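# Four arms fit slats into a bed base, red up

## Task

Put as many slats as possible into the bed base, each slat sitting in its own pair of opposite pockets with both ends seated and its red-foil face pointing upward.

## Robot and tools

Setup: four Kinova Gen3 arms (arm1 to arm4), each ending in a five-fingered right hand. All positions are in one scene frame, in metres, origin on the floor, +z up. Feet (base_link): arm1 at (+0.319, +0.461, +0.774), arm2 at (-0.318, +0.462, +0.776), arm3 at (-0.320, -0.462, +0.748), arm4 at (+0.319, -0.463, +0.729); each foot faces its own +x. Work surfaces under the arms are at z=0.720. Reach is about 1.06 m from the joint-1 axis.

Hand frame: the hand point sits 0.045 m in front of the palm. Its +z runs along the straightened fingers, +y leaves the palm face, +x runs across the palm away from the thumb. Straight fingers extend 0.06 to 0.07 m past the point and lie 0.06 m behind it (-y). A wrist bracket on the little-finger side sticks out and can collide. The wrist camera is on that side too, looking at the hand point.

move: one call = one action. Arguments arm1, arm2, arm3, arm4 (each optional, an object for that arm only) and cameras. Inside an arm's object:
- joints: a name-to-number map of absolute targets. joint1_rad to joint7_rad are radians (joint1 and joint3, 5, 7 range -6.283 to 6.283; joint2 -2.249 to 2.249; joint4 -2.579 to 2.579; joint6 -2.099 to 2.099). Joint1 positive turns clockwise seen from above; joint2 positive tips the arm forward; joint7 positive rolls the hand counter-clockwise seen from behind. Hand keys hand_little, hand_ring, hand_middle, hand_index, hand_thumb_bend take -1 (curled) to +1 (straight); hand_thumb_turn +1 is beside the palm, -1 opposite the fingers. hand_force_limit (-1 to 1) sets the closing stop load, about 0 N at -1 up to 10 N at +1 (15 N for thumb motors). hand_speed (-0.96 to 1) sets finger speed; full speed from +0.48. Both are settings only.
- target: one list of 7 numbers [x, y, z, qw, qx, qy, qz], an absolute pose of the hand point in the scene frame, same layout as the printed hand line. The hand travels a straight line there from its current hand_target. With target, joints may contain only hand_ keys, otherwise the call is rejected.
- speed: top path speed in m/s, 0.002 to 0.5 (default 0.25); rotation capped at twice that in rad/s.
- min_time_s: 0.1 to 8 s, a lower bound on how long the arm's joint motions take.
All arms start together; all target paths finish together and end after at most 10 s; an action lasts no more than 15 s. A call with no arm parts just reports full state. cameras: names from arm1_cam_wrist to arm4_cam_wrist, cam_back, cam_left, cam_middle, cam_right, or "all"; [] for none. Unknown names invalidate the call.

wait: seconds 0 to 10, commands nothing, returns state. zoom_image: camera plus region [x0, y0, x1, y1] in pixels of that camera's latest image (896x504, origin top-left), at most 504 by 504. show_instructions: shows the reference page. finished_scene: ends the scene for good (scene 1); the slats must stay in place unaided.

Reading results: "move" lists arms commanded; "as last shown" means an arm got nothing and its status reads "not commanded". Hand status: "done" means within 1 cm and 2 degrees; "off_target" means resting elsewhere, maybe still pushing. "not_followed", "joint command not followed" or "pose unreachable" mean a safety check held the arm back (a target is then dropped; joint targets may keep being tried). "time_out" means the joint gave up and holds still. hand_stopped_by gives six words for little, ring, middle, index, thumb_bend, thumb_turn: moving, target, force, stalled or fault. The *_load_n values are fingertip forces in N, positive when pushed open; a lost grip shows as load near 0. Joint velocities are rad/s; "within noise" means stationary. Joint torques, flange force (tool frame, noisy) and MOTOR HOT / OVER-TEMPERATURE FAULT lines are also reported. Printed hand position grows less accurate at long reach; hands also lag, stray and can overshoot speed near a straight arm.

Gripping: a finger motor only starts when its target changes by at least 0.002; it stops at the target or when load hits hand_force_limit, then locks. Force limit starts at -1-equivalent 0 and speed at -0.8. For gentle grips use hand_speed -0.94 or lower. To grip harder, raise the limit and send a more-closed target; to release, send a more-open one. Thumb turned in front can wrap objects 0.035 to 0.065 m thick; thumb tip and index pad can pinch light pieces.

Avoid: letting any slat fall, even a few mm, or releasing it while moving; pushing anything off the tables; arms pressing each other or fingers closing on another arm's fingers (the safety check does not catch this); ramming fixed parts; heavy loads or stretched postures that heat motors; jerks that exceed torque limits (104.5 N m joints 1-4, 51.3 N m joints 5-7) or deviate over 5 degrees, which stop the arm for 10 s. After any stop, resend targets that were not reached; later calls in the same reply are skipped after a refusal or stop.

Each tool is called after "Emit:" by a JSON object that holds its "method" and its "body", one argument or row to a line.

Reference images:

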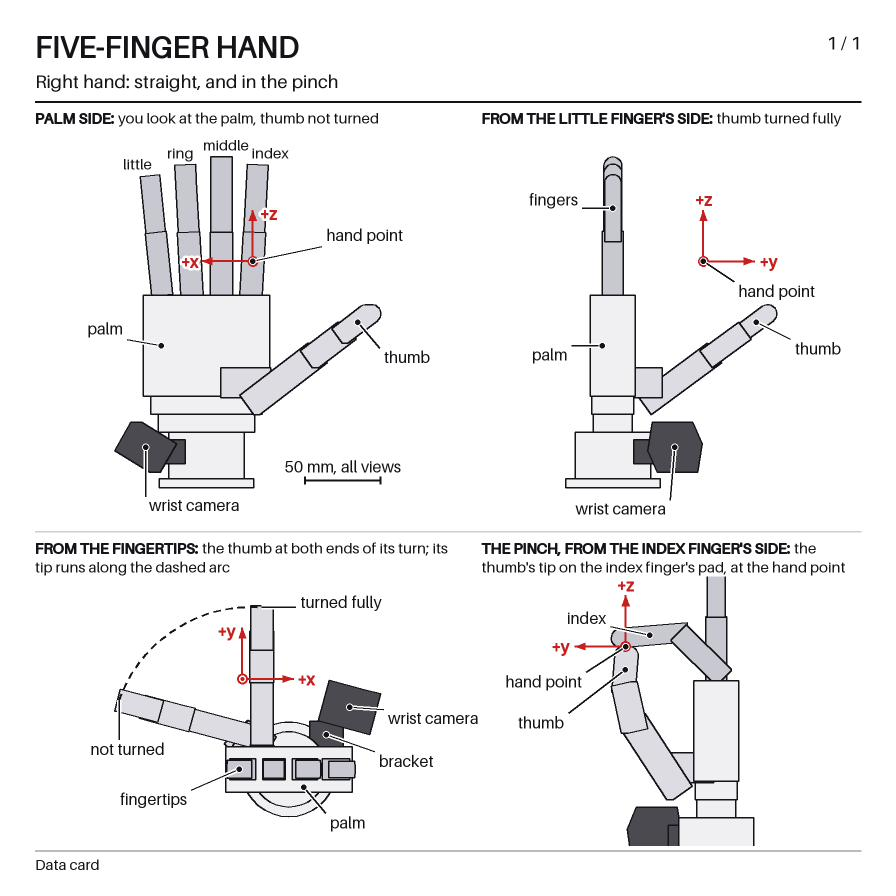

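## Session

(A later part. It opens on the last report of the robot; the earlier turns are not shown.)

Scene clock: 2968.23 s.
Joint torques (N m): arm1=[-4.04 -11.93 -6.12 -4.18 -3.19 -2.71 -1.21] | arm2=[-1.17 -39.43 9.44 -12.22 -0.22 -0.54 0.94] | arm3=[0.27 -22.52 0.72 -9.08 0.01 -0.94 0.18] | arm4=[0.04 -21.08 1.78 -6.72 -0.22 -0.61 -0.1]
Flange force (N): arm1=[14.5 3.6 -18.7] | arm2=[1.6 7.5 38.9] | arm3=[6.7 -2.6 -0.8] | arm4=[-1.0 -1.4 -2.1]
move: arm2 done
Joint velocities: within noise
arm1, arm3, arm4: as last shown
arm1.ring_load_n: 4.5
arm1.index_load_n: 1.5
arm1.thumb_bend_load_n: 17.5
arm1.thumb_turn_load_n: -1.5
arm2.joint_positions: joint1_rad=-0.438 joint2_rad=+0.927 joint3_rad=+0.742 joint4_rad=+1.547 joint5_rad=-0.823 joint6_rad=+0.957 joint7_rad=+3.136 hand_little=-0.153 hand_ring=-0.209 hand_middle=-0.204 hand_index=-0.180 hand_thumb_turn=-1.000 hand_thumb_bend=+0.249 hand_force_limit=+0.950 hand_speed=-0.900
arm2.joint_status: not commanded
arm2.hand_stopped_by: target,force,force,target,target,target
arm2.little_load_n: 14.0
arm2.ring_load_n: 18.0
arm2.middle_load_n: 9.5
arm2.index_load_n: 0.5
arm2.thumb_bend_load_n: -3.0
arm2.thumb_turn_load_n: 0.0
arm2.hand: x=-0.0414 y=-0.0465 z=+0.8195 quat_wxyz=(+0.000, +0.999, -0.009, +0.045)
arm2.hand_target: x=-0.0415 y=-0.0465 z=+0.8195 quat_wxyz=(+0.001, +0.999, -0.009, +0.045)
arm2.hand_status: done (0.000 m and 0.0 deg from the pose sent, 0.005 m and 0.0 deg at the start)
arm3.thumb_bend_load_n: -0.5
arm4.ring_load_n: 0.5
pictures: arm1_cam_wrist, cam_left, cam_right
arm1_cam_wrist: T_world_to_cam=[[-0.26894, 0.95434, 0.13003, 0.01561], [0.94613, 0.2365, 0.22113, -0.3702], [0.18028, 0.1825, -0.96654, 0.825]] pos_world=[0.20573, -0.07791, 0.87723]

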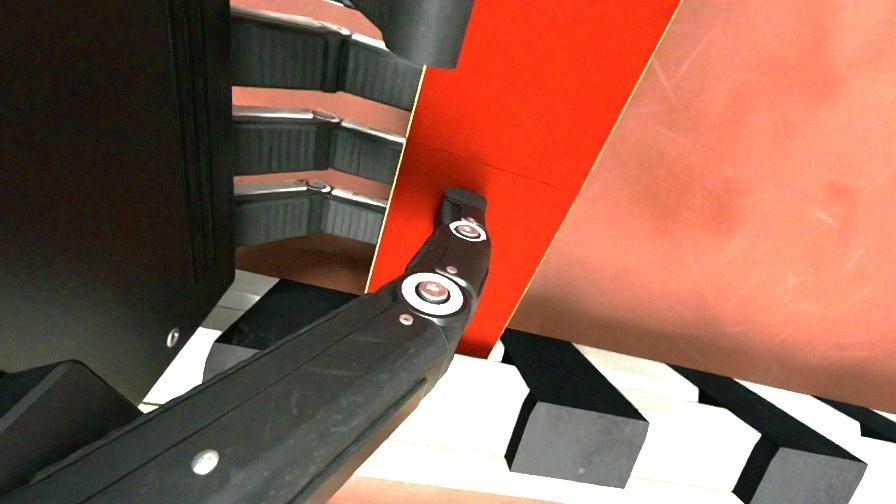

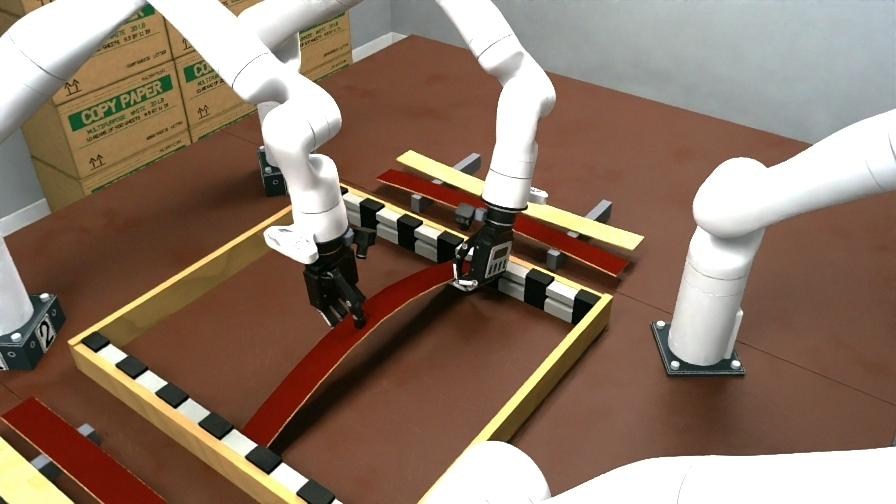

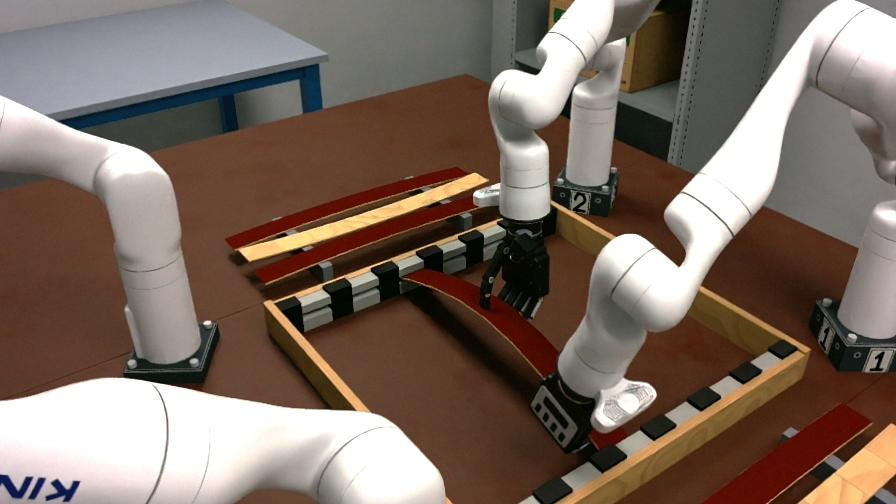

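Emit:
{"method": "move", "body": {
  "arm1": {"target": [0.2305, -0.0652, 0.7624, -0.1478, -0.0090, 0.9890, -0.0013], "speed": 0.015},
  "arm2": {"target": [-0.0395, -0.0465, 0.8115, 0.00052, 0.9991, -0.0087, 0.0400], "speed": 0.03},
  "cameras": ["arm1_cam_wrist"]
}}

Emit:
{"method": "zoom_image", "body": {
  "camera": "arm1_cam_wrist",
  "region": [440, 300, 540, 370]
}}

Scene clock: 2985.67 s.
Joint torques (N m): arm1=[-5.48 -12.5 -7.63 -3.35 -4 -1.81 -1.33] | arm2=[-15.56 -41.02 -2.21 -24.64 -7.24 -2.93 2.48] | arm3=[0.28 -22.58 0.78 -9 0.03 -0.84 0.2] | arm4=[0.03 -21.03 1.78 -6.73 -0.22 -0.63 -0.1]
Flange force (N): arm1=[16.0 1.2 -16.2] | arm2=[-31.0 0.5 24.4] | arm3=[6.6 -2.5 -0.5] | arm4=[-1.0 -1.4 -2.2]
move: arm1 done; arm2 done
Joint velocities: within noise
arm1.joint_positions: joint1_rad=-0.744 joint2_rad=+1.023 joint3_rad=+0.198 joint4_rad=+1.302 joint5_rad=+0.173 joint6_rad=+0.844 joint7_rad=-0.096 hand_little=-1.000 hand_ring=-0.207 hand_middle=-0.195 hand_index=-0.195 hand_thumb_turn=-1.000 hand_thumb_bend=+0.045 hand_force_limit=+0.200 hand_speed=-0.940
arm1.joint_status: not commanded
arm1.hand_stopped_by: target,force,force,force,target,target
arm1.little_load_n: 0.0
arm1.ring_load_n: 2.5
arm1.middle_load_n: 2.0
arm1.index_load_n: 4.5
arm1.thumb_bend_load_n: 14.0
arm1.thumb_turn_load_n: -1.5
arm1.hand: x=+0.2305 y=-0.0652 z=+0.7624 quat_wxyz=(+0.148, +0.009, -0.989, +0.001)
arm1.hand_target: x=+0.2305 y=-0.0652 z=+0.7624 quat_wxyz=(+0.148, +0.009, -0.989, +0.001)
arm1.hand_status: done (0.000 m and 0.0 deg from the pose sent, 0.006 m and 3.0 deg at the start)
arm2.joint_positions: joint1_rad=-0.442 joint2_rad=+0.946 joint3_rad=+0.739 joint4_rad=+1.541 joint5_rad=-0.825 joint6_rad=+0.950 joint7_rad=+3.128 hand_little=-0.154 hand_ring=-0.209 hand_middle=-0.204 hand_index=-0.180 hand_thumb_turn=-1.000 hand_thumb_bend=+0.249 hand_force_limit=+0.950 hand_speed=-0.900
arm2.joint_status: not commanded
arm2.hand_stopped_by: target,force,force,target,target,target
arm2.little_load_n: 7.5
arm2.ring_load_n: 15.5
arm2.middle_load_n: 9.5
arm2.index_load_n: 1.0
arm2.thumb_bend_load_n: -3.0
arm2.thumb_turn_load_n: 2.0
arm2.hand: x=-0.0395 y=-0.0465 z=+0.8115 quat_wxyz=(+0.000, +0.999, -0.009, +0.040)
arm2.hand_target: x=-0.0395 y=-0.0465 z=+0.8115 quat_wxyz=(+0.000, +0.999, -0.009, +0.040)
arm2.hand_status: done (0.000 m and 0.0 deg from the pose sent, 0.008 m and 0.6 deg at the start)
arm3.joint_positions: joint1_rad=+2.552 joint2_rad=+0.900 joint3_rad=+0.000 joint4_rad=+1.300 joint5_rad=+0.000 joint6_rad=+0.600 joint7_rad=-2.045 hand_little=+1.000 hand_ring=+1.000 hand_middle=+1.000 hand_index=+1.000 hand_thumb_turn=+1.000 hand_thumb_bend=+1.000 hand_force_limit=+0.000 hand_speed=-0.800
arm3.joint_status: not commanded
arm3.hand_stopped_by: target,target,target,target,target,target
arm3.little_load_n: 0.0
arm3.ring_load_n: 0.0
arm3.middle_load_n: 0.0
arm3.index_load_n: 0.0
arm3.thumb_bend_load_n: 0.0
arm3.thumb_turn_load_n: 0.0
arm3.hand: x=-0.3049 y=-1.2053 z=+0.8219 quat_wxyz=(-0.142, -0.841, -0.514, +0.090)
arm3.hand_target: x=-0.3049 y=-1.2053 z=+0.8219 quat_wxyz=(-0.142, -0.841, -0.514, +0.090)
arm3.hand_status: not commanded
arm4.joint_positions: joint1_rad=+3.778 joint2_rad=+0.900 joint3_rad=+0.000 joint4_rad=+1.300 joint5_rad=+0.000 joint6_rad=+0.600 joint7_rad=-1.821 hand_little=+1.000 hand_ring=+1.000 hand_middle=+1.000 hand_index=+1.000 hand_thumb_turn=+1.000 hand_thumb_bend=+1.000 hand_force_limit=+0.000 hand_speed=-0.800
arm4.joint_status: not commanded
arm4.hand_stopped_by: target,target,target,target,target,target
arm4.little_load_n: 0.0
arm4.ring_load_n: 0.0
arm4.middle_load_n: 0.0
arm4.index_load_n: 0.0
arm4.thumb_bend_load_n: 0.0
arm4.thumb_turn_load_n: 0.0
arm4.hand: x=+0.3472 y=-1.1959 z=+0.8062 quat_wxyz=(-0.132, -0.777, -0.606, +0.111)
arm4.hand_target: x=+0.3472 y=-1.1959 z=+0.8062 quat_wxyz=(-0.132, -0.777, -0.606, +0.111)
arm4.hand_status: not commanded
arm1_cam_wrist: T_world_to_cam=[[-0.27536, 0.95422, 0.11679, 0.02933], [0.93329, 0.2362, 0.27053, -0.40854], [0.23056, 0.1835, -0.9556, 0.80071]] pos_world=[0.20475, -0.07841, 0.87226]

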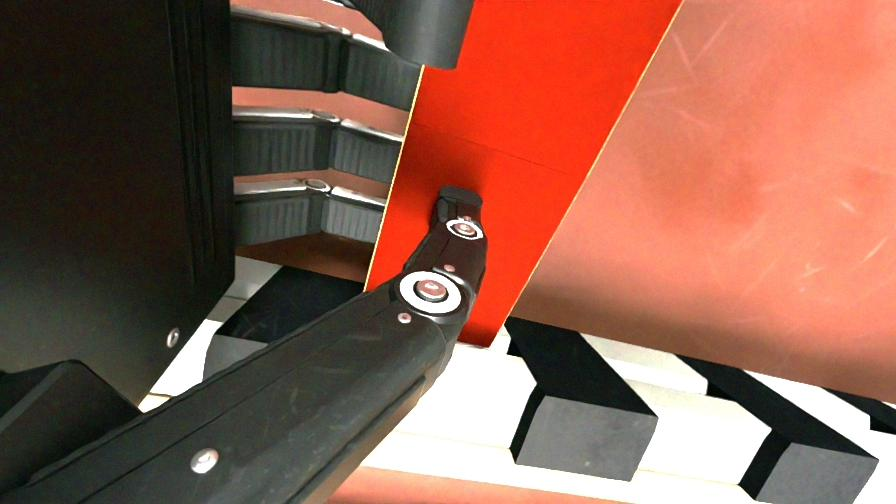

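Scaled by 5.040 from the camera's image (finer frame: 1280x720).

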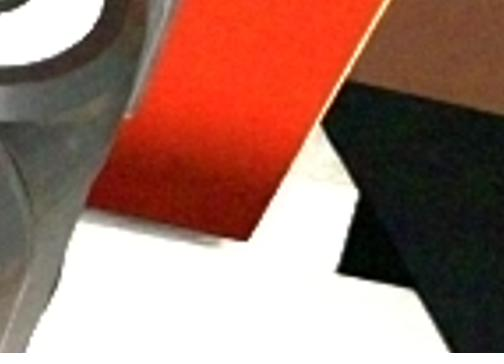

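Emit:
{"method": "move", "body": {
  "arm1": {"target": [0.2295, -0.0652, 0.7660, -0.1478, -0.0090, 0.9890, -0.0013], "speed": 0.015},
  "arm2": {"target": [-0.0420, -0.0465, 0.8115, 0.00052, 0.9991, -0.0087, 0.0400], "speed": 0.03},
  "cameras": ["arm1_cam_wrist"]
}}

Emit:
{"method": "zoom_image", "body": {
  "camera": "arm1_cam_wrist",
  "region": [440, 300, 540, 370]
}}

Scene clock: 3044.67 s.
Joint torques (N m): arm1=[-2.15 -16.39 -3.07 -3.76 -1.6 -0.4 -0.7] | arm2=[-8.23 -37.1 2.79 -17.63 -3.49 -2.04 1.75] | arm3=[0.36 -22.57 0.68 -9.03 0.04 -0.9 0.23] | arm4=[0.06 -21.02 1.76 -6.75 -0.2 -0.63 -0.1]
Flange force (N): arm1=[7.5 -0.5 -9.1] | arm2=[-14.8 2.2 25.2] | arm3=[6.7 -2.3 -0.6] | arm4=[-0.9 -1.4 -2.2]
move: arm1 done; arm2 done
Joint velocities: within noise
arm1.joint_positions: joint1_rad=-0.743 joint2_rad=+1.017 joint3_rad=+0.198 joint4_rad=+1.301 joint5_rad=+0.173 joint6_rad=+0.850 joint7_rad=-0.093 hand_little=-1.000 hand_ring=-0.207 hand_middle=-0.195 hand_index=-0.195 hand_thumb_turn=-1.000 hand_thumb_bend=+0.045 hand_force_limit=+0.200 hand_speed=-0.940
arm1.joint_status: not commanded
arm1.hand_stopped_by: target,force,force,force,target,target
arm1.little_load_n: 0.0
arm1.ring_load_n: 4.5
arm1.middle_load_n: 2.5
arm1.index_load_n: 5.0
arm1.thumb_bend_load_n: 12.5
arm1.thumb_turn_load_n: -1.5
arm1.hand: x=+0.2295 y=-0.0652 z=+0.7660 quat_wxyz=(+0.148, +0.009, -0.989, +0.001)
arm1.hand_target: x=+0.2295 y=-0.0652 z=+0.7660 quat_wxyz=(+0.148, +0.009, -0.989, +0.001)
arm1.hand_status: done (0.000 m and 0.0 deg from the pose sent, 0.004 m and 0.0 deg at the start)
arm2.joint_positions: joint1_rad=-0.440 joint2_rad=+0.944 joint3_rad=+0.739 joint4_rad=+1.546 joint5_rad=-0.826 joint6_rad=+0.947 joint7_rad=+3.134 hand_little=-0.154 hand_ring=-0.209 hand_middle=-0.204 hand_index=-0.180 hand_thumb_turn=-1.000 hand_thumb_bend=+0.249 hand_force_limit=+0.950 hand_speed=-0.900
arm2.joint_status: not commanded
arm2.hand_stopped_by: target,force,force,target,target,target
arm2.little_load_n: 7.0
arm2.ring_load_n: 15.0
arm2.middle_load_n: 9.5
arm2.index_load_n: 1.0
arm2.thumb_bend_load_n: -3.0
arm2.thumb_turn_load_n: 1.0
arm2.hand: x=-0.0419 y=-0.0465 z=+0.8115 quat_wxyz=(+0.001, +0.999, -0.009, +0.040)
arm2.hand_target: x=-0.0420 y=-0.0465 z=+0.8115 quat_wxyz=(+0.001, +0.999, -0.009, +0.040)
arm2.hand_status: done (0.000 m and 0.0 deg from the pose sent, 0.002 m and 0.0 deg at the start)
arm3, arm4: as last shown
arm4.ring_load_n: 0.5
arm1_cam_wrist: T_world_to_cam=[[-0.27527, 0.95424, 0.11682, 0.02859], [0.93331, 0.23611, 0.27052, -0.40859], [0.23056, 0.1835, -0.9556, 0.80438]] pos_world=[0.20375, -0.07841, 0.87586]

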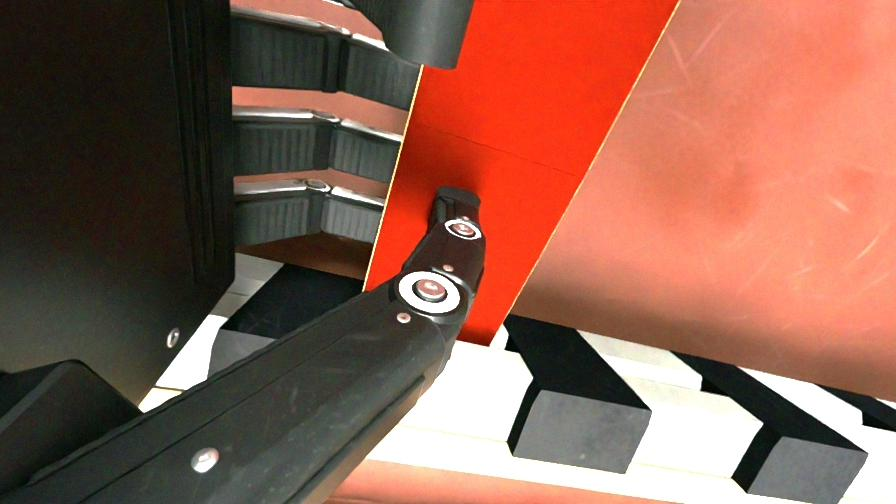

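Scaled by 5.040 from the camera's image (finer frame: 1280x720).

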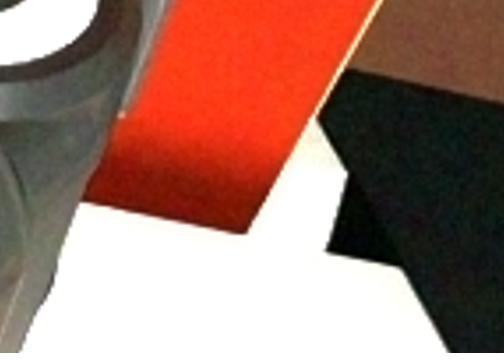

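Emit:
{"method": "move", "body": {
  "arm1": {"target": [0.2330, -0.0653, 0.7645, -0.1305, -0.0090, 0.9914, -0.0013], "speed": 0.015},
  "arm2": {"target": [-0.0420, -0.0465, 0.8080, 0.00052, 0.9991, -0.0087, 0.0400], "speed": 0.03},
  "cameras": ["arm1_cam_wrist", "cam_left"]
}}

Emit:
{"method": "zoom_image", "body": {
  "camera": "arm1_cam_wrist",
  "region": [440, 300, 540, 370]
}}

Emit:
{"method": "zoom_image", "body": {
  "camera": "cam_left",
  "region": [430, 230, 530, 310]
}}

Scene clock: 3058.37 s.
Joint torques (N m): arm1=[-6.41 -15.32 -7.87 -4.62 -4.07 -1.62 -1.28] | arm2=[-11.04 -37.33 0.45 -20.48 -5.06 -2.78 2.03] | arm3=[0.27 -22.52 0.71 -8.99 0.03 -0.89 0.19] | arm4=[0.07 -21.02 1.79 -6.74 -0.21 -0.62 -0.09]
Flange force (N): arm1=[15.5 2.2 -11.2] | arm2=[-22.0 -0.2 21.5] | arm3=[6.5 -2.5 -0.7] | arm4=[-0.9 -1.3 -2.2]
move: arm1 done; arm2 done
Joint velocities: within noise
arm1.joint_positions: joint1_rad=-0.717 joint2_rad=+1.015 joint3_rad=+0.173 joint4_rad=+1.298 joint5_rad=+0.155 joint6_rad=+0.849 joint7_rad=-0.069 hand_little=-1.000 hand_ring=-0.207 hand_middle=-0.195 hand_index=-0.195 hand_thumb_turn=-1.000 hand_thumb_bend=+0.045 hand_force_limit=+0.200 hand_speed=-0.940
arm1.joint_status: not commanded
arm1.hand_stopped_by: target,force,force,force,target,target
arm1.little_load_n: 0.0
arm1.ring_load_n: 2.5
arm1.middle_load_n: 3.0
arm1.index_load_n: 6.5
arm1.thumb_bend_load_n: 11.0
arm1.thumb_turn_load_n: -1.5
arm1.hand: x=+0.2331 y=-0.0653 z=+0.7645 quat_wxyz=(+0.130, +0.009, -0.991, +0.001)
arm1.hand_target: x=+0.2330 y=-0.0653 z=+0.7645 quat_wxyz=(+0.130, +0.009, -0.991, +0.001)
arm1.hand_status: done (0.000 m and 0.0 deg from the pose sent, 0.004 m and 2.0 deg at the start)
arm2.joint_positions: joint1_rad=-0.438 joint2_rad=+0.949 joint3_rad=+0.735 joint4_rad=+1.548 joint5_rad=-0.830 joint6_rad=+0.940 joint7_rad=+3.137 hand_little=-0.154 hand_ring=-0.209 hand_middle=-0.204 hand_index=-0.180 hand_thumb_turn=-1.000 hand_thumb_bend=+0.249 hand_force_limit=+0.950 hand_speed=-0.900
arm2.joint_status: not commanded
arm2.hand_stopped_by: target,force,force,target,target,target
arm2.little_load_n: 6.5
arm2.ring_load_n: 15.0
arm2.middle_load_n: 9.5
arm2.index_load_n: 1.0
arm2.thumb_bend_load_n: -3.0
arm2.thumb_turn_load_n: 2.0
arm2.hand: x=-0.0420 y=-0.0465 z=+0.8080 quat_wxyz=(+0.001, +0.999, -0.009, +0.040)
arm2.hand_target: x=-0.0420 y=-0.0465 z=+0.8080 quat_wxyz=(+0.001, +0.999, -0.009, +0.040)
arm2.hand_status: done (0.000 m and 0.0 deg from the pose sent, 0.003 m and 0.0 deg at the start)
arm3, arm4: as last shown
arm4.ring_load_n: 0.0
arm1_cam_wrist: T_world_to_cam=[[-0.27917, 0.95422, 0.1074, 0.03801], [0.92325, 0.23599, 0.30317, -0.43409], [0.26394, 0.1838, -0.94686, 0.78772]] pos_world=[0.20347, -0.07861, 0.87338]

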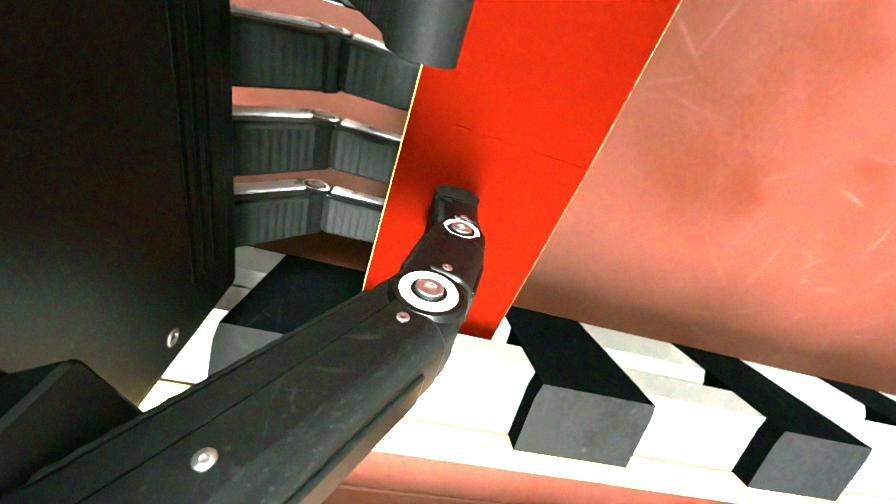

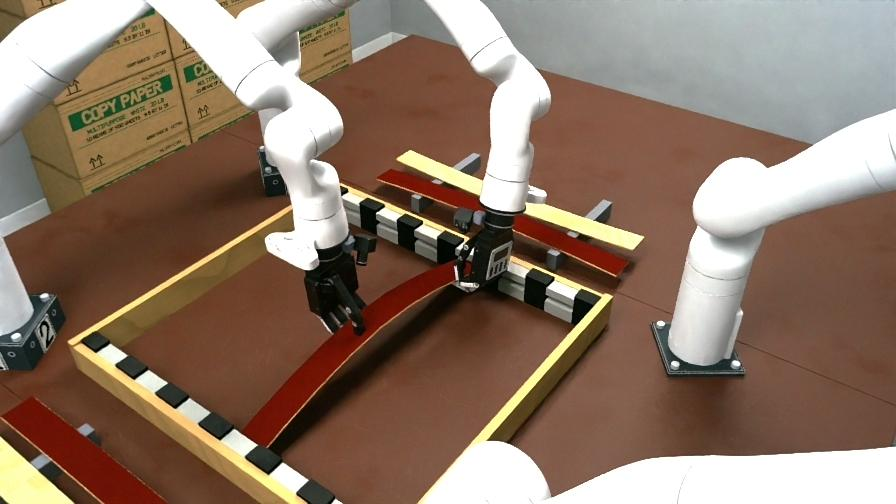

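Scaled by 5.040 from the camera's image (finer frame: 1280x720).

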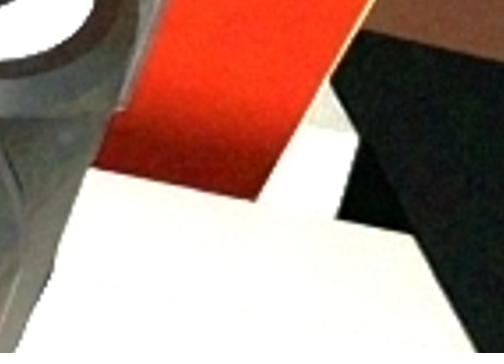

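Scaled by 5.040 from the camera's image (finer frame: 1280x720).

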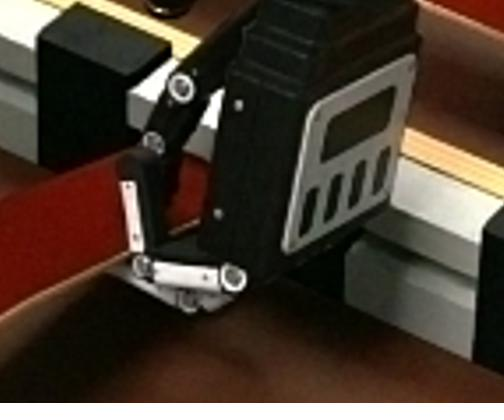

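Emit:
{"method": "move", "body": {
  "arm1": {"target": [0.2295, -0.0590, 0.7652, -0.1391, -0.0090, 0.9902, -0.0013], "speed": 0.02},
  "arm2": {"target": [-0.0425, -0.0430, 0.8100, 0.00052, 0.9991, -0.0087, 0.0400], "speed": 0.03},
  "cameras": ["arm1_cam_wrist"]
}}

Emit:
{"method": "zoom_image", "body": {
  "camera": "arm1_cam_wrist",
  "region": [430, 290, 570, 400]
}}

Scene clock: 3168.33 s.
Joint torques (N m): arm1=[5.58 -12.05 3.94 -1.71 2.08 -0.39 0.08] | arm2=[-9.99 -39.29 1.8 -17.26 -4.2 -0.65 1.24] | arm3=[0.33 -22.53 0.75 -9.01 0.04 -0.88 0.22] | arm4=[0.06 -21.04 1.77 -6.74 -0.22 -0.64 -0.08]
Flange force (N): arm1=[-4.9 -2.0 -20.0] | arm2=[-16.8 7.4 30.4] | arm3=[6.7 -2.4 -0.6] | arm4=[-0.9 -1.3 -2.2]
move: arm1 done; arm2 done
Joint velocities: within noise
arm1.joint_positions: joint1_rad=-0.729 joint2_rad=+1.005 joint3_rad=+0.187 joint4_rad=+1.328 joint5_rad=+0.167 joint6_rad=+0.832 joint7_rad=-0.082 hand_little=-1.000 hand_ring=-0.207 hand_middle=-0.195 hand_index=-0.195 hand_thumb_turn=-1.000 hand_thumb_bend=+0.044 hand_force_limit=+0.200 hand_speed=-0.940
arm1.joint_status: not commanded
arm1.hand_stopped_by: target,force,force,force,target,target
arm1.little_load_n: 0.0
arm1.ring_load_n: 4.0
arm1.middle_load_n: 2.5
arm1.index_load_n: 4.5
arm1.thumb_bend_load_n: 9.5
arm1.thumb_turn_load_n: -1.5
arm1.hand: x=+0.2295 y=-0.0590 z=+0.7652 quat_wxyz=(+0.139, +0.009, -0.990, +0.001)
arm1.hand_target: x=+0.2295 y=-0.0590 z=+0.7652 quat_wxyz=(+0.139, +0.009, -0.990, +0.001)
arm1.hand_status: done (0.000 m and 0.0 deg from the pose sent, 0.007 m and 1.0 deg at the start)
arm2.joint_positions: joint1_rad=-0.444 joint2_rad=+0.941 joint3_rad=+0.737 joint4_rad=+1.560 joint5_rad=-0.829 joint6_rad=+0.938 joint7_rad=+3.138 hand_little=-0.154 hand_ring=-0.209 hand_middle=-0.204 hand_index=-0.180 hand_thumb_turn=-1.000 hand_thumb_bend=+0.250 hand_force_limit=+0.950 hand_speed=-0.900
arm2.joint_status: not commanded
arm2.hand_stopped_by: target,force,force,target,target,target
arm2.little_load_n: 8.0
arm2.ring_load_n: 15.5
arm2.middle_load_n: 9.5
arm2.index_load_n: 1.5
arm2.thumb_bend_load_n: -1.0
arm2.thumb_turn_load_n: 1.0
arm2.hand: x=-0.0425 y=-0.0430 z=+0.8100 quat_wxyz=(+0.001, +0.999, -0.009, +0.040)
arm2.hand_target: x=-0.0425 y=-0.0430 z=+0.8100 quat_wxyz=(+0.001, +0.999, -0.009, +0.040)
arm2.hand_status: done (0.000 m and 0.0 deg from the pose sent, 0.004 m and 0.0 deg at the start)
arm3, arm4: as last shown
arm4.thumb_bend_load_n: -0.5
arm1_cam_wrist: T_world_to_cam=[[-0.27733, 0.95421, 0.11214, 0.0269], [0.92839, 0.2361, 0.28697, -0.42131], [0.24735, 0.1837, -0.95135, 0.79537]] pos_world=[0.20186, -0.07231, 0.87457]

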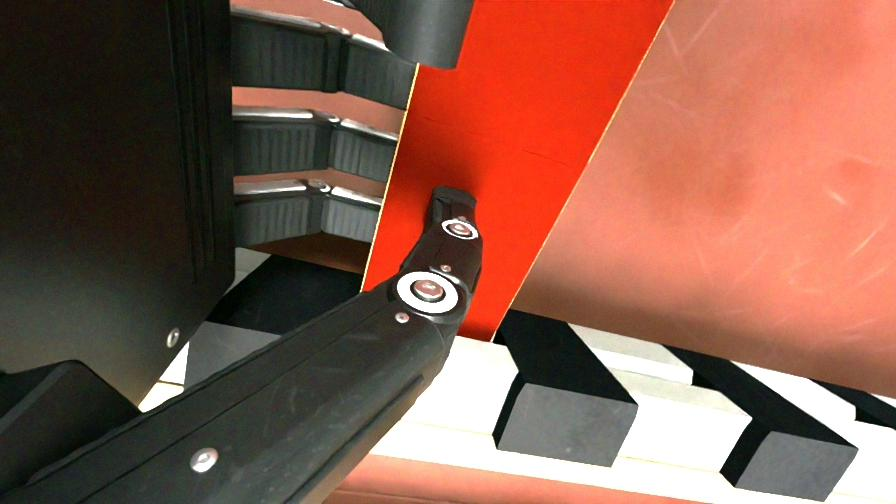

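Scaled by 3.600 from the camera's image (finer frame: 1280x720).

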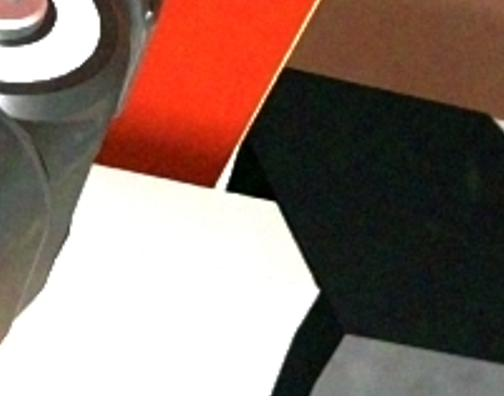

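Emit:
{"method": "move", "body": {
  "arm1": {"target": [0.2300, -0.0563, 0.7652, -0.1391, -0.0090, 0.9902, -0.0013], "speed": 0.02},
  "arm2": {"target": [-0.0425, -0.0420, 0.8100, 0.00052, 0.9991, -0.0087, 0.0400], "speed": 0.03}
}}

Emit:
{"method": "move", "body": {
  "arm1": {"target": [0.2335, -0.0563, 0.7645, -0.1305, -0.0090, 0.9914, -0.0013], "speed": 0.015},
  "arm2": {"target": [-0.0415, -0.0420, 0.8080, 0.00052, 0.9991, -0.0087, 0.0400], "speed": 0.03},
  "cameras": ["arm1_cam_wrist"]
}}

Emit:
{"method": "zoom_image", "body": {
  "camera": "arm1_cam_wrist",
  "region": [430, 290, 570, 400]
}}

Scene clock: 3202.43 s.
Joint torques (N m): arm1=[5.82 -11.51 4.01 -1.46 2.07 -0.41 -0.02] | arm2=[-3 -38 7.53 -14.52 -1.98 -1.91 0.49] | arm3=[0.29 -22.62 0.72 -8.95 0.04 -0.89 0.17] | arm4=[0.04 -21.03 1.78 -6.74 -0.2 -0.62 -0.08]
Flange force (N): arm1=[-4.9 -2.2 -21.1] | arm2=[-5.8 3.1 32.1] | arm3=[6.3 -2.4 -0.4] | arm4=[-0.9 -1.4 -2.2]
move: arm1 done; arm2 done
Joint velocities: within noise
arm1.joint_positions: joint1_rad=-0.731 joint2_rad=+1.000 joint3_rad=+0.188 joint4_rad=+1.340 joint5_rad=+0.167 joint6_rad=+0.825 joint7_rad=-0.084 hand_little=-1.000 hand_ring=-0.207 hand_middle=-0.195 hand_index=-0.195 hand_thumb_turn=-1.000 hand_thumb_bend=+0.044 hand_force_limit=+0.200 hand_speed=-0.940
arm1.joint_status: not commanded
arm1.hand_stopped_by: target,force,force,force,target,target
arm1.little_load_n: 0.0
arm1.ring_load_n: 4.0
arm1.middle_load_n: 2.0
arm1.index_load_n: 4.0
arm1.thumb_bend_load_n: 10.5
arm1.thumb_turn_load_n: 0.0
arm1.hand: x=+0.2300 y=-0.0563 z=+0.7652 quat_wxyz=(+0.139, +0.009, -0.990, +0.001)
arm1.hand_target: x=+0.2300 y=-0.0563 z=+0.7652 quat_wxyz=(+0.139, +0.009, -0.990, +0.001)
arm1.hand_status: done (0.000 m and 0.0 deg from the pose sent, 0.003 m and 0.0 deg at the start)
arm2.joint_positions: joint1_rad=-0.446 joint2_rad=+0.939 joint3_rad=+0.737 joint4_rad=+1.563 joint5_rad=-0.829 joint6_rad=+0.936 joint7_rad=+3.138 hand_little=-0.154 hand_ring=-0.209 hand_middle=-0.204 hand_index=-0.180 hand_thumb_turn=-1.000 hand_thumb_bend=+0.250 hand_force_limit=+0.950 hand_speed=-0.900
arm2.joint_status: not commanded
arm2.hand_stopped_by: target,force,force,target,target,target
arm2.little_load_n: 10.0
arm2.ring_load_n: 16.5
arm2.middle_load_n: 9.5
arm2.index_load_n: 0.0
arm2.thumb_bend_load_n: 0.0
arm2.thumb_turn_load_n: 0.0
arm2.hand: x=-0.0424 y=-0.0420 z=+0.8100 quat_wxyz=(+0.001, +0.999, -0.009, +0.040)
arm2.hand_target: x=-0.0425 y=-0.0420 z=+0.8100 quat_wxyz=(+0.001, +0.999, -0.009, +0.040)
arm2.hand_status: done (0.000 m and 0.0 deg from the pose sent, 0.001 m and 0.0 deg at the start)
arm3, arm4: as last shown
arm4.thumb_bend_load_n: 0.0
pictures: none

Scene clock: 3203.50 s.
Joint torques (N m): arm1=[0.58 -13.4 -1.07 -2.85 -0.5 -0.83 -0.5] | arm2=[-0.08 -36.96 9.65 -12.33 -0.69 -1.89 0.23] | arm3=[0.3 -22.54 0.68 -9.03 0.04 -0.86 0.25] | arm4=[0.09 -21.04 1.76 -6.73 -0.21 -0.65 -0.1]
Flange force (N): arm1=[3.5 -0.4 -16.0] | arm2=[0.1 2.8 32.6] | arm3=[6.8 -2.4 -0.6] | arm4=[-1.0 -1.3 -2.2]
move: arm1 done; arm2 done
Joint velocities: within noise
arm1.joint_positions: joint1_rad=-0.721 joint2_rad=+0.998 joint3_rad=+0.175 joint4_rad=+1.339 joint5_rad=+0.158 joint6_rad=+0.825 joint7_rad=-0.074 hand_little=-1.000 hand_ring=-0.207 hand_middle=-0.195 hand_index=-0.195 hand_thumb_turn=-1.000 hand_thumb_bend=+0.044 hand_force_limit=+0.200 hand_speed=-0.940
arm1.joint_status: not commanded
arm1.hand_stopped_by: target,force,force,force,target,target
arm1.little_load_n: 0.0
arm1.ring_load_n: 4.0
arm1.middle_load_n: 3.0
arm1.index_load_n: 5.0
arm1.thumb_bend_load_n: 10.5
arm1.thumb_turn_load_n: 0.0
arm1.hand: x=+0.2335 y=-0.0563 z=+0.7645 quat_wxyz=(+0.131, +0.009, -0.991, +0.001)
arm1.hand_target: x=+0.2335 y=-0.0563 z=+0.7645 quat_wxyz=(+0.131, +0.009, -0.991, +0.001)
arm1.hand_status: done (0.000 m and 0.0 deg from the pose sent, 0.004 m and 1.0 deg at the start)
arm2.joint_positions: joint1_rad=-0.446 joint2_rad=+0.943 joint3_rad=+0.735 joint4_rad=+1.562 joint5_rad=-0.831 joint6_rad=+0.933 joint7_rad=+3.138 hand_little=-0.154 hand_ring=-0.209 hand_middle=-0.204 hand_index=-0.180 hand_thumb_turn=-1.000 hand_thumb_bend=+0.250 hand_force_limit=+0.950 hand_speed=-0.900
arm2.joint_status: not commanded
arm2.hand_stopped_by: target,force,force,target,target,target
arm2.little_load_n: 10.5
arm2.ring_load_n: 17.0
arm2.middle_load_n: 9.5
arm2.index_load_n: 0.0
arm2.thumb_bend_load_n: 0.0
arm2.thumb_turn_load_n: 0.0
arm2.hand: x=-0.0415 y=-0.0420 z=+0.8080 quat_wxyz=(+0.001, +0.999, -0.009, +0.040)
arm2.hand_target: x=-0.0415 y=-0.0420 z=+0.8080 quat_wxyz=(+0.001, +0.999, -0.009, +0.040)
arm2.hand_status: done (0.000 m and 0.0 deg from the pose sent, 0.002 m and 0.0 deg at the start)
arm3, arm4: as last shown
arm3.index_load_n: -0.5
arm3.thumb_bend_load_n: -0.5
arm1_cam_wrist: T_world_to_cam=[[-0.27919, 0.9542, 0.10752, 0.02946], [0.92327, 0.23599, 0.30311, -0.43662], [0.26385, 0.1839, -0.94687, 0.78596]] pos_world=[0.20397, -0.06961, 0.87338]

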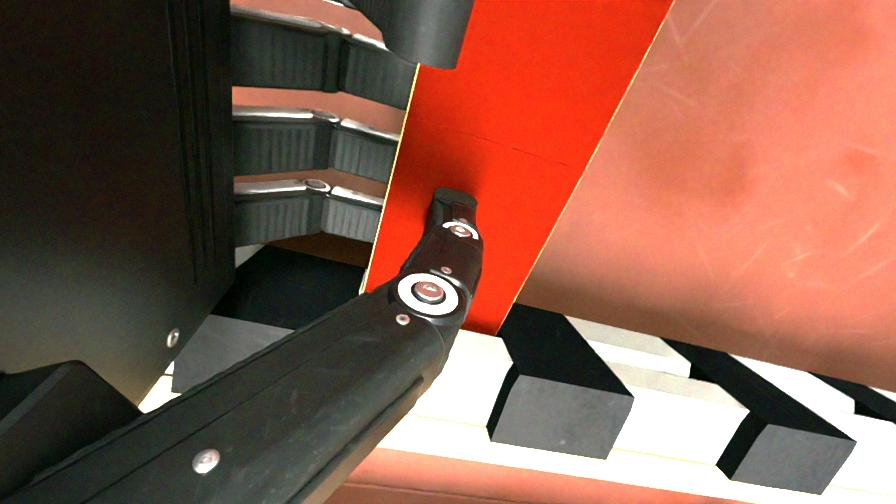

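Scaled by 3.600 from the camera's image (finer frame: 1280x720).

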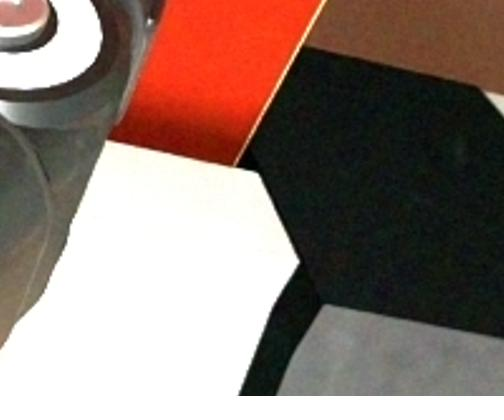

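Emit:
{"method": "move", "body": {
  "arm1": {"target": [0.2340, -0.0566, 0.7635, -0.1219, -0.0090, 0.9925, -0.0012], "speed": 0.015},
  "arm2": {"target": [-0.0425, -0.0420, 0.8010, 0.00052, 0.9993, -0.0087, 0.0350], "speed": 0.02},
  "cameras": ["arm1_cam_wrist", "cam_right", "arm2_cam_wrist"]
}}

Emit:
{"method": "zoom_image", "body": {
  "camera": "cam_right",
  "region": [380, 240, 480, 300]
}}

Scene clock: 3235.27 s.
Joint torques (N m): arm1=[0.32 -16.59 -0.56 -3.73 -0.13 -0.21 -0.34] | arm2=[1.4 -32.46 9.56 -9.8 0.21 -1.96 0.07] | arm3=[0.29 -22.42 0.68 -9.05 0.01 -0.92 0.2] | arm4=[0.05 -21.02 1.8 -6.72 -0.21 -0.61 -0.1]
Flange force (N): arm1=[2.0 -0.7 -9.6] | arm2=[3.1 1.5 24.9] | arm3=[6.9 -2.6 -1.0] | arm4=[-0.9 -1.4 -2.2]
move: arm1 done; arm2 done
Joint velocities: within noise
arm1.joint_positions: joint1_rad=-0.706 joint2_rad=+0.999 joint3_rad=+0.162 joint4_rad=+1.335 joint5_rad=+0.149 joint6_rad=+0.825 joint7_rad=-0.060 hand_little=-1.000 hand_ring=-0.207 hand_middle=-0.195 hand_index=-0.195 hand_thumb_turn=-1.000 hand_thumb_bend=+0.044 hand_force_limit=+0.200 hand_speed=-0.940
arm1.joint_status: not commanded
arm1.hand_stopped_by: target,force,force,force,target,target
arm1.little_load_n: 0.0
arm1.ring_load_n: 5.0
arm1.middle_load_n: 3.0
arm1.index_load_n: 4.5
arm1.thumb_bend_load_n: 10.0
arm1.thumb_turn_load_n: 0.0
arm1.hand: x=+0.2340 y=-0.0566 z=+0.7635 quat_wxyz=(+0.122, +0.009, -0.993, +0.001)
arm1.hand_target: x=+0.2340 y=-0.0566 z=+0.7635 quat_wxyz=(+0.122, +0.009, -0.993, +0.001)
arm1.hand_status: done (0.000 m and 0.0 deg from the pose sent, 0.001 m and 1.0 deg at the start)
arm2.joint_positions: joint1_rad=-0.448 joint2_rad=+0.958 joint3_rad=+0.733 joint4_rad=+1.561 joint5_rad=-0.833 joint6_rad=+0.925 joint7_rad=+3.136 hand_little=-0.154 hand_ring=-0.209 hand_middle=-0.204 hand_index=-0.180 hand_thumb_turn=-1.000 hand_thumb_bend=+0.250 hand_force_limit=+0.950 hand_speed=-0.900
arm2.joint_status: not commanded
arm2.hand_stopped_by: target,force,force,target,target,target
arm2.little_load_n: 7.0
arm2.ring_load_n: 16.0
arm2.middle_load_n: 9.5
arm2.index_load_n: 0.5
arm2.thumb_bend_load_n: 0.0
arm2.thumb_turn_load_n: 0.0
arm2.hand: x=-0.0425 y=-0.0420 z=+0.8010 quat_wxyz=(+0.001, +0.999, -0.009, +0.035)
arm2.hand_target: x=-0.0425 y=-0.0420 z=+0.8010 quat_wxyz=(+0.001, +0.999, -0.009, +0.035)
arm2.hand_status: done (0.000 m and 0.0 deg from the pose sent, 0.007 m and 0.6 deg at the start)
arm3, arm4: as last shown
arm3.index_load_n: 0.0
arm3.thumb_bend_load_n: 0.0
pictures: arm1_cam_wrist, arm2_cam_wrist, cam_right
arm1_cam_wrist: T_world_to_cam=[[-0.28102, 0.95416, 0.10296, 0.03387], [0.91787, 0.23589, 0.31916, -0.44769], [0.28024, 0.1842, -0.94209, 0.77741]] pos_world=[0.20258, -0.06991, 0.87179]
arm2_cam_wrist: T_world_to_cam=[[0.20043, -0.97961, 0.01411, -0.04225], [-0.85846, -0.16867, 0.48435, -0.43612], [-0.47209, -0.10919, -0.87476, 0.79193]] pos_world=[0.00794, -0.02847, 0.90458]

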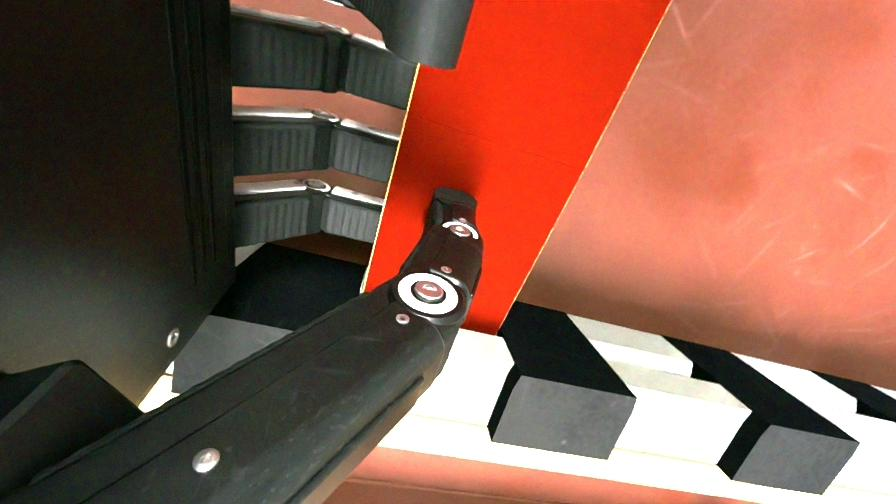

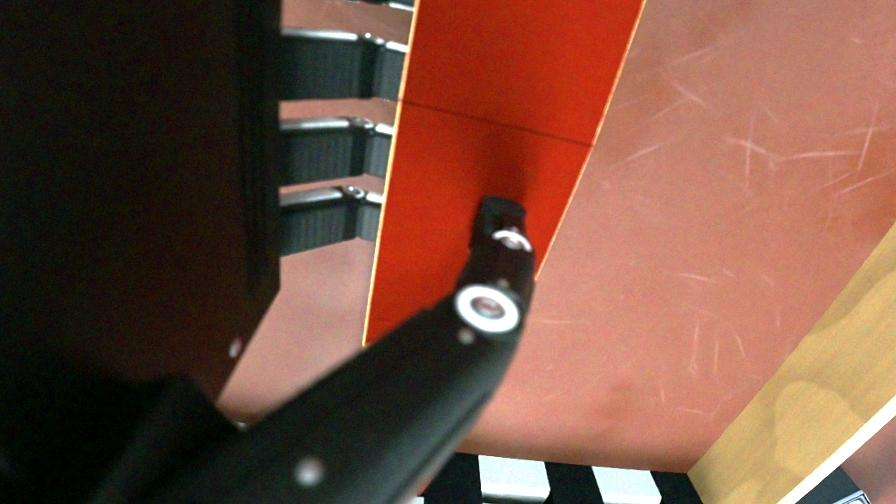

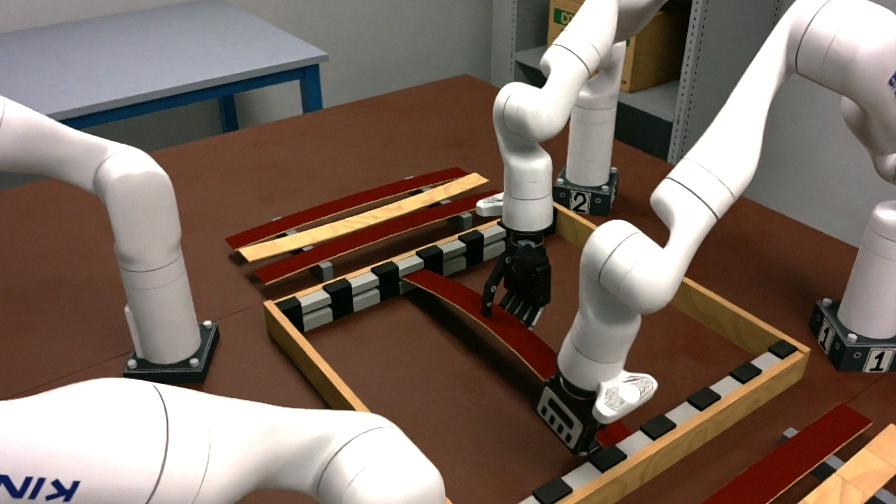

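Scaled by 5.040 from the camera's image (finer frame: 1280x720).

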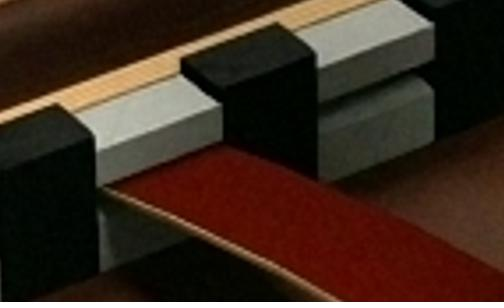

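Emit:
{"method": "move", "body": {
  "arm1": {"target": [0.2340, -0.0566, 0.7628, -0.1045, -0.0090, 0.9945, -0.0010], "speed": 0.015},
  "arm2": {"target": [-0.0435, -0.0420, 0.7930, 0.00052, 0.9995, -0.0087, 0.0300], "speed": 0.02},
  "cameras": ["arm1_cam_wrist", "cam_right"]
}}

Emit:
{"method": "zoom_image", "body": {
  "camera": "arm1_cam_wrist",
  "region": [430, 290, 570, 400]
}}

Emit:
{"method": "zoom_image", "body": {
  "camera": "cam_right",
  "region": [380, 240, 480, 300]
}}

Scene clock: 3245.13 s.
Joint torques (N m): arm1=[1.9 -20.41 1.56 -4.71 1.06 0.59 -0.09] | arm2=[2.74 -27.5 9.03 -7.27 0.93 -1.97 0.01] | arm3=[0.29 -22.53 0.79 -8.94 0.01 -0.89 0.2] | arm4=[0.02 -21.05 1.76 -6.73 -0.2 -0.63 -0.08]
Flange force (N): arm1=[-2.7 -1.5 -2.5] | arm2=[5.8 0.0 15.9] | arm3=[6.3 -2.4 -0.6] | arm4=[-1.0 -1.4 -2.2]
move: arm1 done; arm2 done
Joint velocities: within noise
arm1.joint_positions: joint1_rad=-0.672 joint2_rad=+0.997 joint3_rad=+0.136 joint4_rad=+1.330 joint5_rad=+0.132 joint6_rad=+0.826 joint7_rad=-0.030 hand_little=-1.000 hand_ring=-0.207 hand_middle=-0.195 hand_index=-0.195 hand_thumb_turn=-1.000 hand_thumb_bend=+0.044 hand_force_limit=+0.200 hand_speed=-0.940
arm1.joint_status: not commanded
arm1.hand_stopped_by: target,force,force,force,target,target
arm1.little_load_n: 0.5
arm1.ring_load_n: 6.0
arm1.middle_load_n: 4.0
arm1.index_load_n: 5.0
arm1.thumb_bend_load_n: 9.5
arm1.thumb_turn_load_n: 0.0
arm1.hand: x=+0.2340 y=-0.0566 z=+0.7628 quat_wxyz=(+0.104, +0.009, -0.994, +0.001)
arm1.hand_target: x=+0.2340 y=-0.0566 z=+0.7628 quat_wxyz=(+0.104, +0.009, -0.994, +0.001)
arm1.hand_status: done (0.000 m and 0.0 deg from the pose sent, 0.001 m and 2.0 deg at the start)
arm2.joint_positions: joint1_rad=-0.448 joint2_rad=+0.974 joint3_rad=+0.730 joint4_rad=+1.559 joint5_rad=-0.836 joint6_rad=+0.915 joint7_rad=+3.135 hand_little=-0.154 hand_ring=-0.209 hand_middle=-0.204 hand_index=-0.180 hand_thumb_turn=-1.000 hand_thumb_bend=+0.250 hand_force_limit=+0.950 hand_speed=-0.900
arm2.joint_status: not commanded
arm2.hand_stopped_by: target,force,force,target,target,target
arm2.little_load_n: 3.0
arm2.ring_load_n: 15.0
arm2.middle_load_n: 9.0
arm2.index_load_n: 0.0
arm2.thumb_bend_load_n: 0.0
arm2.thumb_turn_load_n: 0.0
arm2.hand: x=-0.0435 y=-0.0420 z=+0.7930 quat_wxyz=(+0.001, +1.000, -0.009, +0.030)
arm2.hand_target: x=-0.0435 y=-0.0420 z=+0.7930 quat_wxyz=(+0.001, +1.000, -0.009, +0.030)
arm2.hand_status: done (0.000 m and 0.0 deg from the pose sent, 0.008 m and 0.6 deg at the start)
arm3, arm4: as last shown
arm1_cam_wrist: T_world_to_cam=[[-0.28438, 0.95412, 0.09371, 0.04181], [0.90616, 0.23559, 0.35123, -0.4692], [0.31304, 0.1848, -0.93159, 0.76111]] pos_world=[0.1988, -0.07001, 0.86992]

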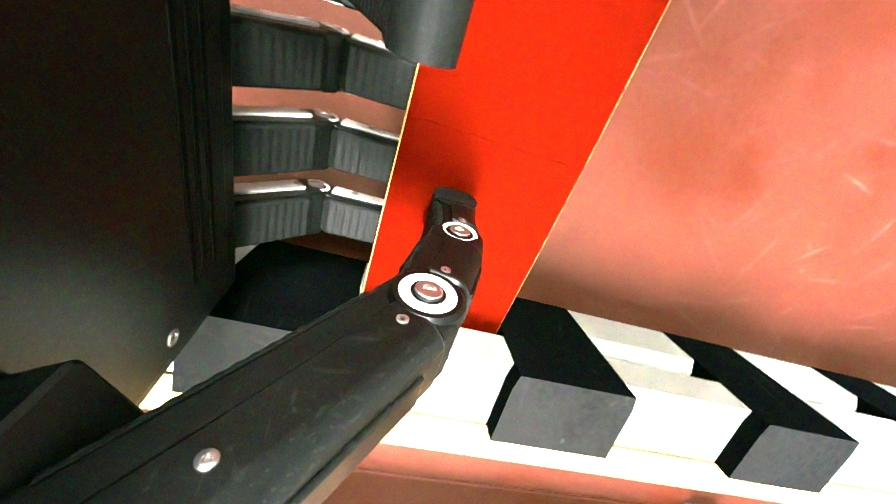

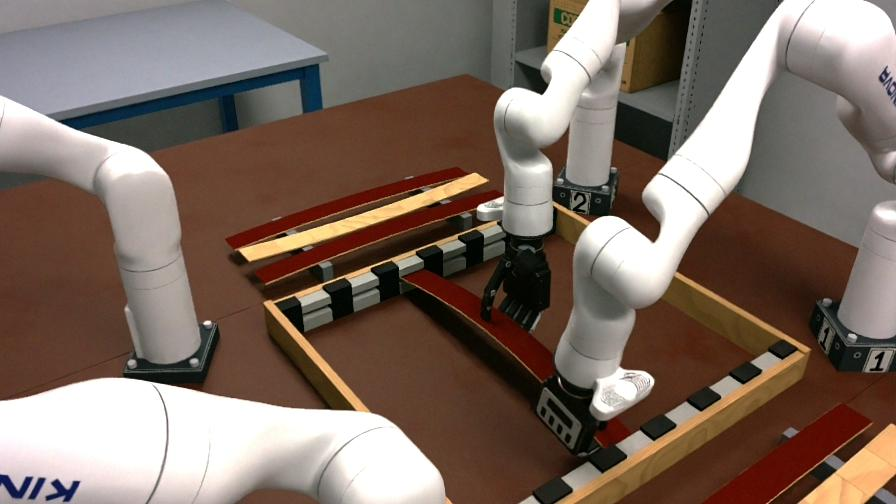

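Scaled by 3.600 from the camera's image (finer frame: 1280x720).

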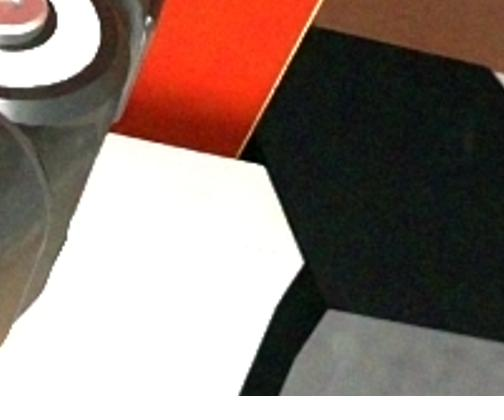

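Scaled by 5.040 from the camera's image (finer frame: 1280x720).

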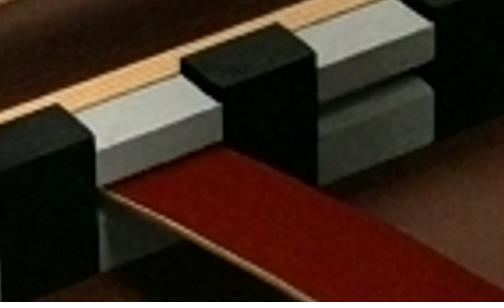

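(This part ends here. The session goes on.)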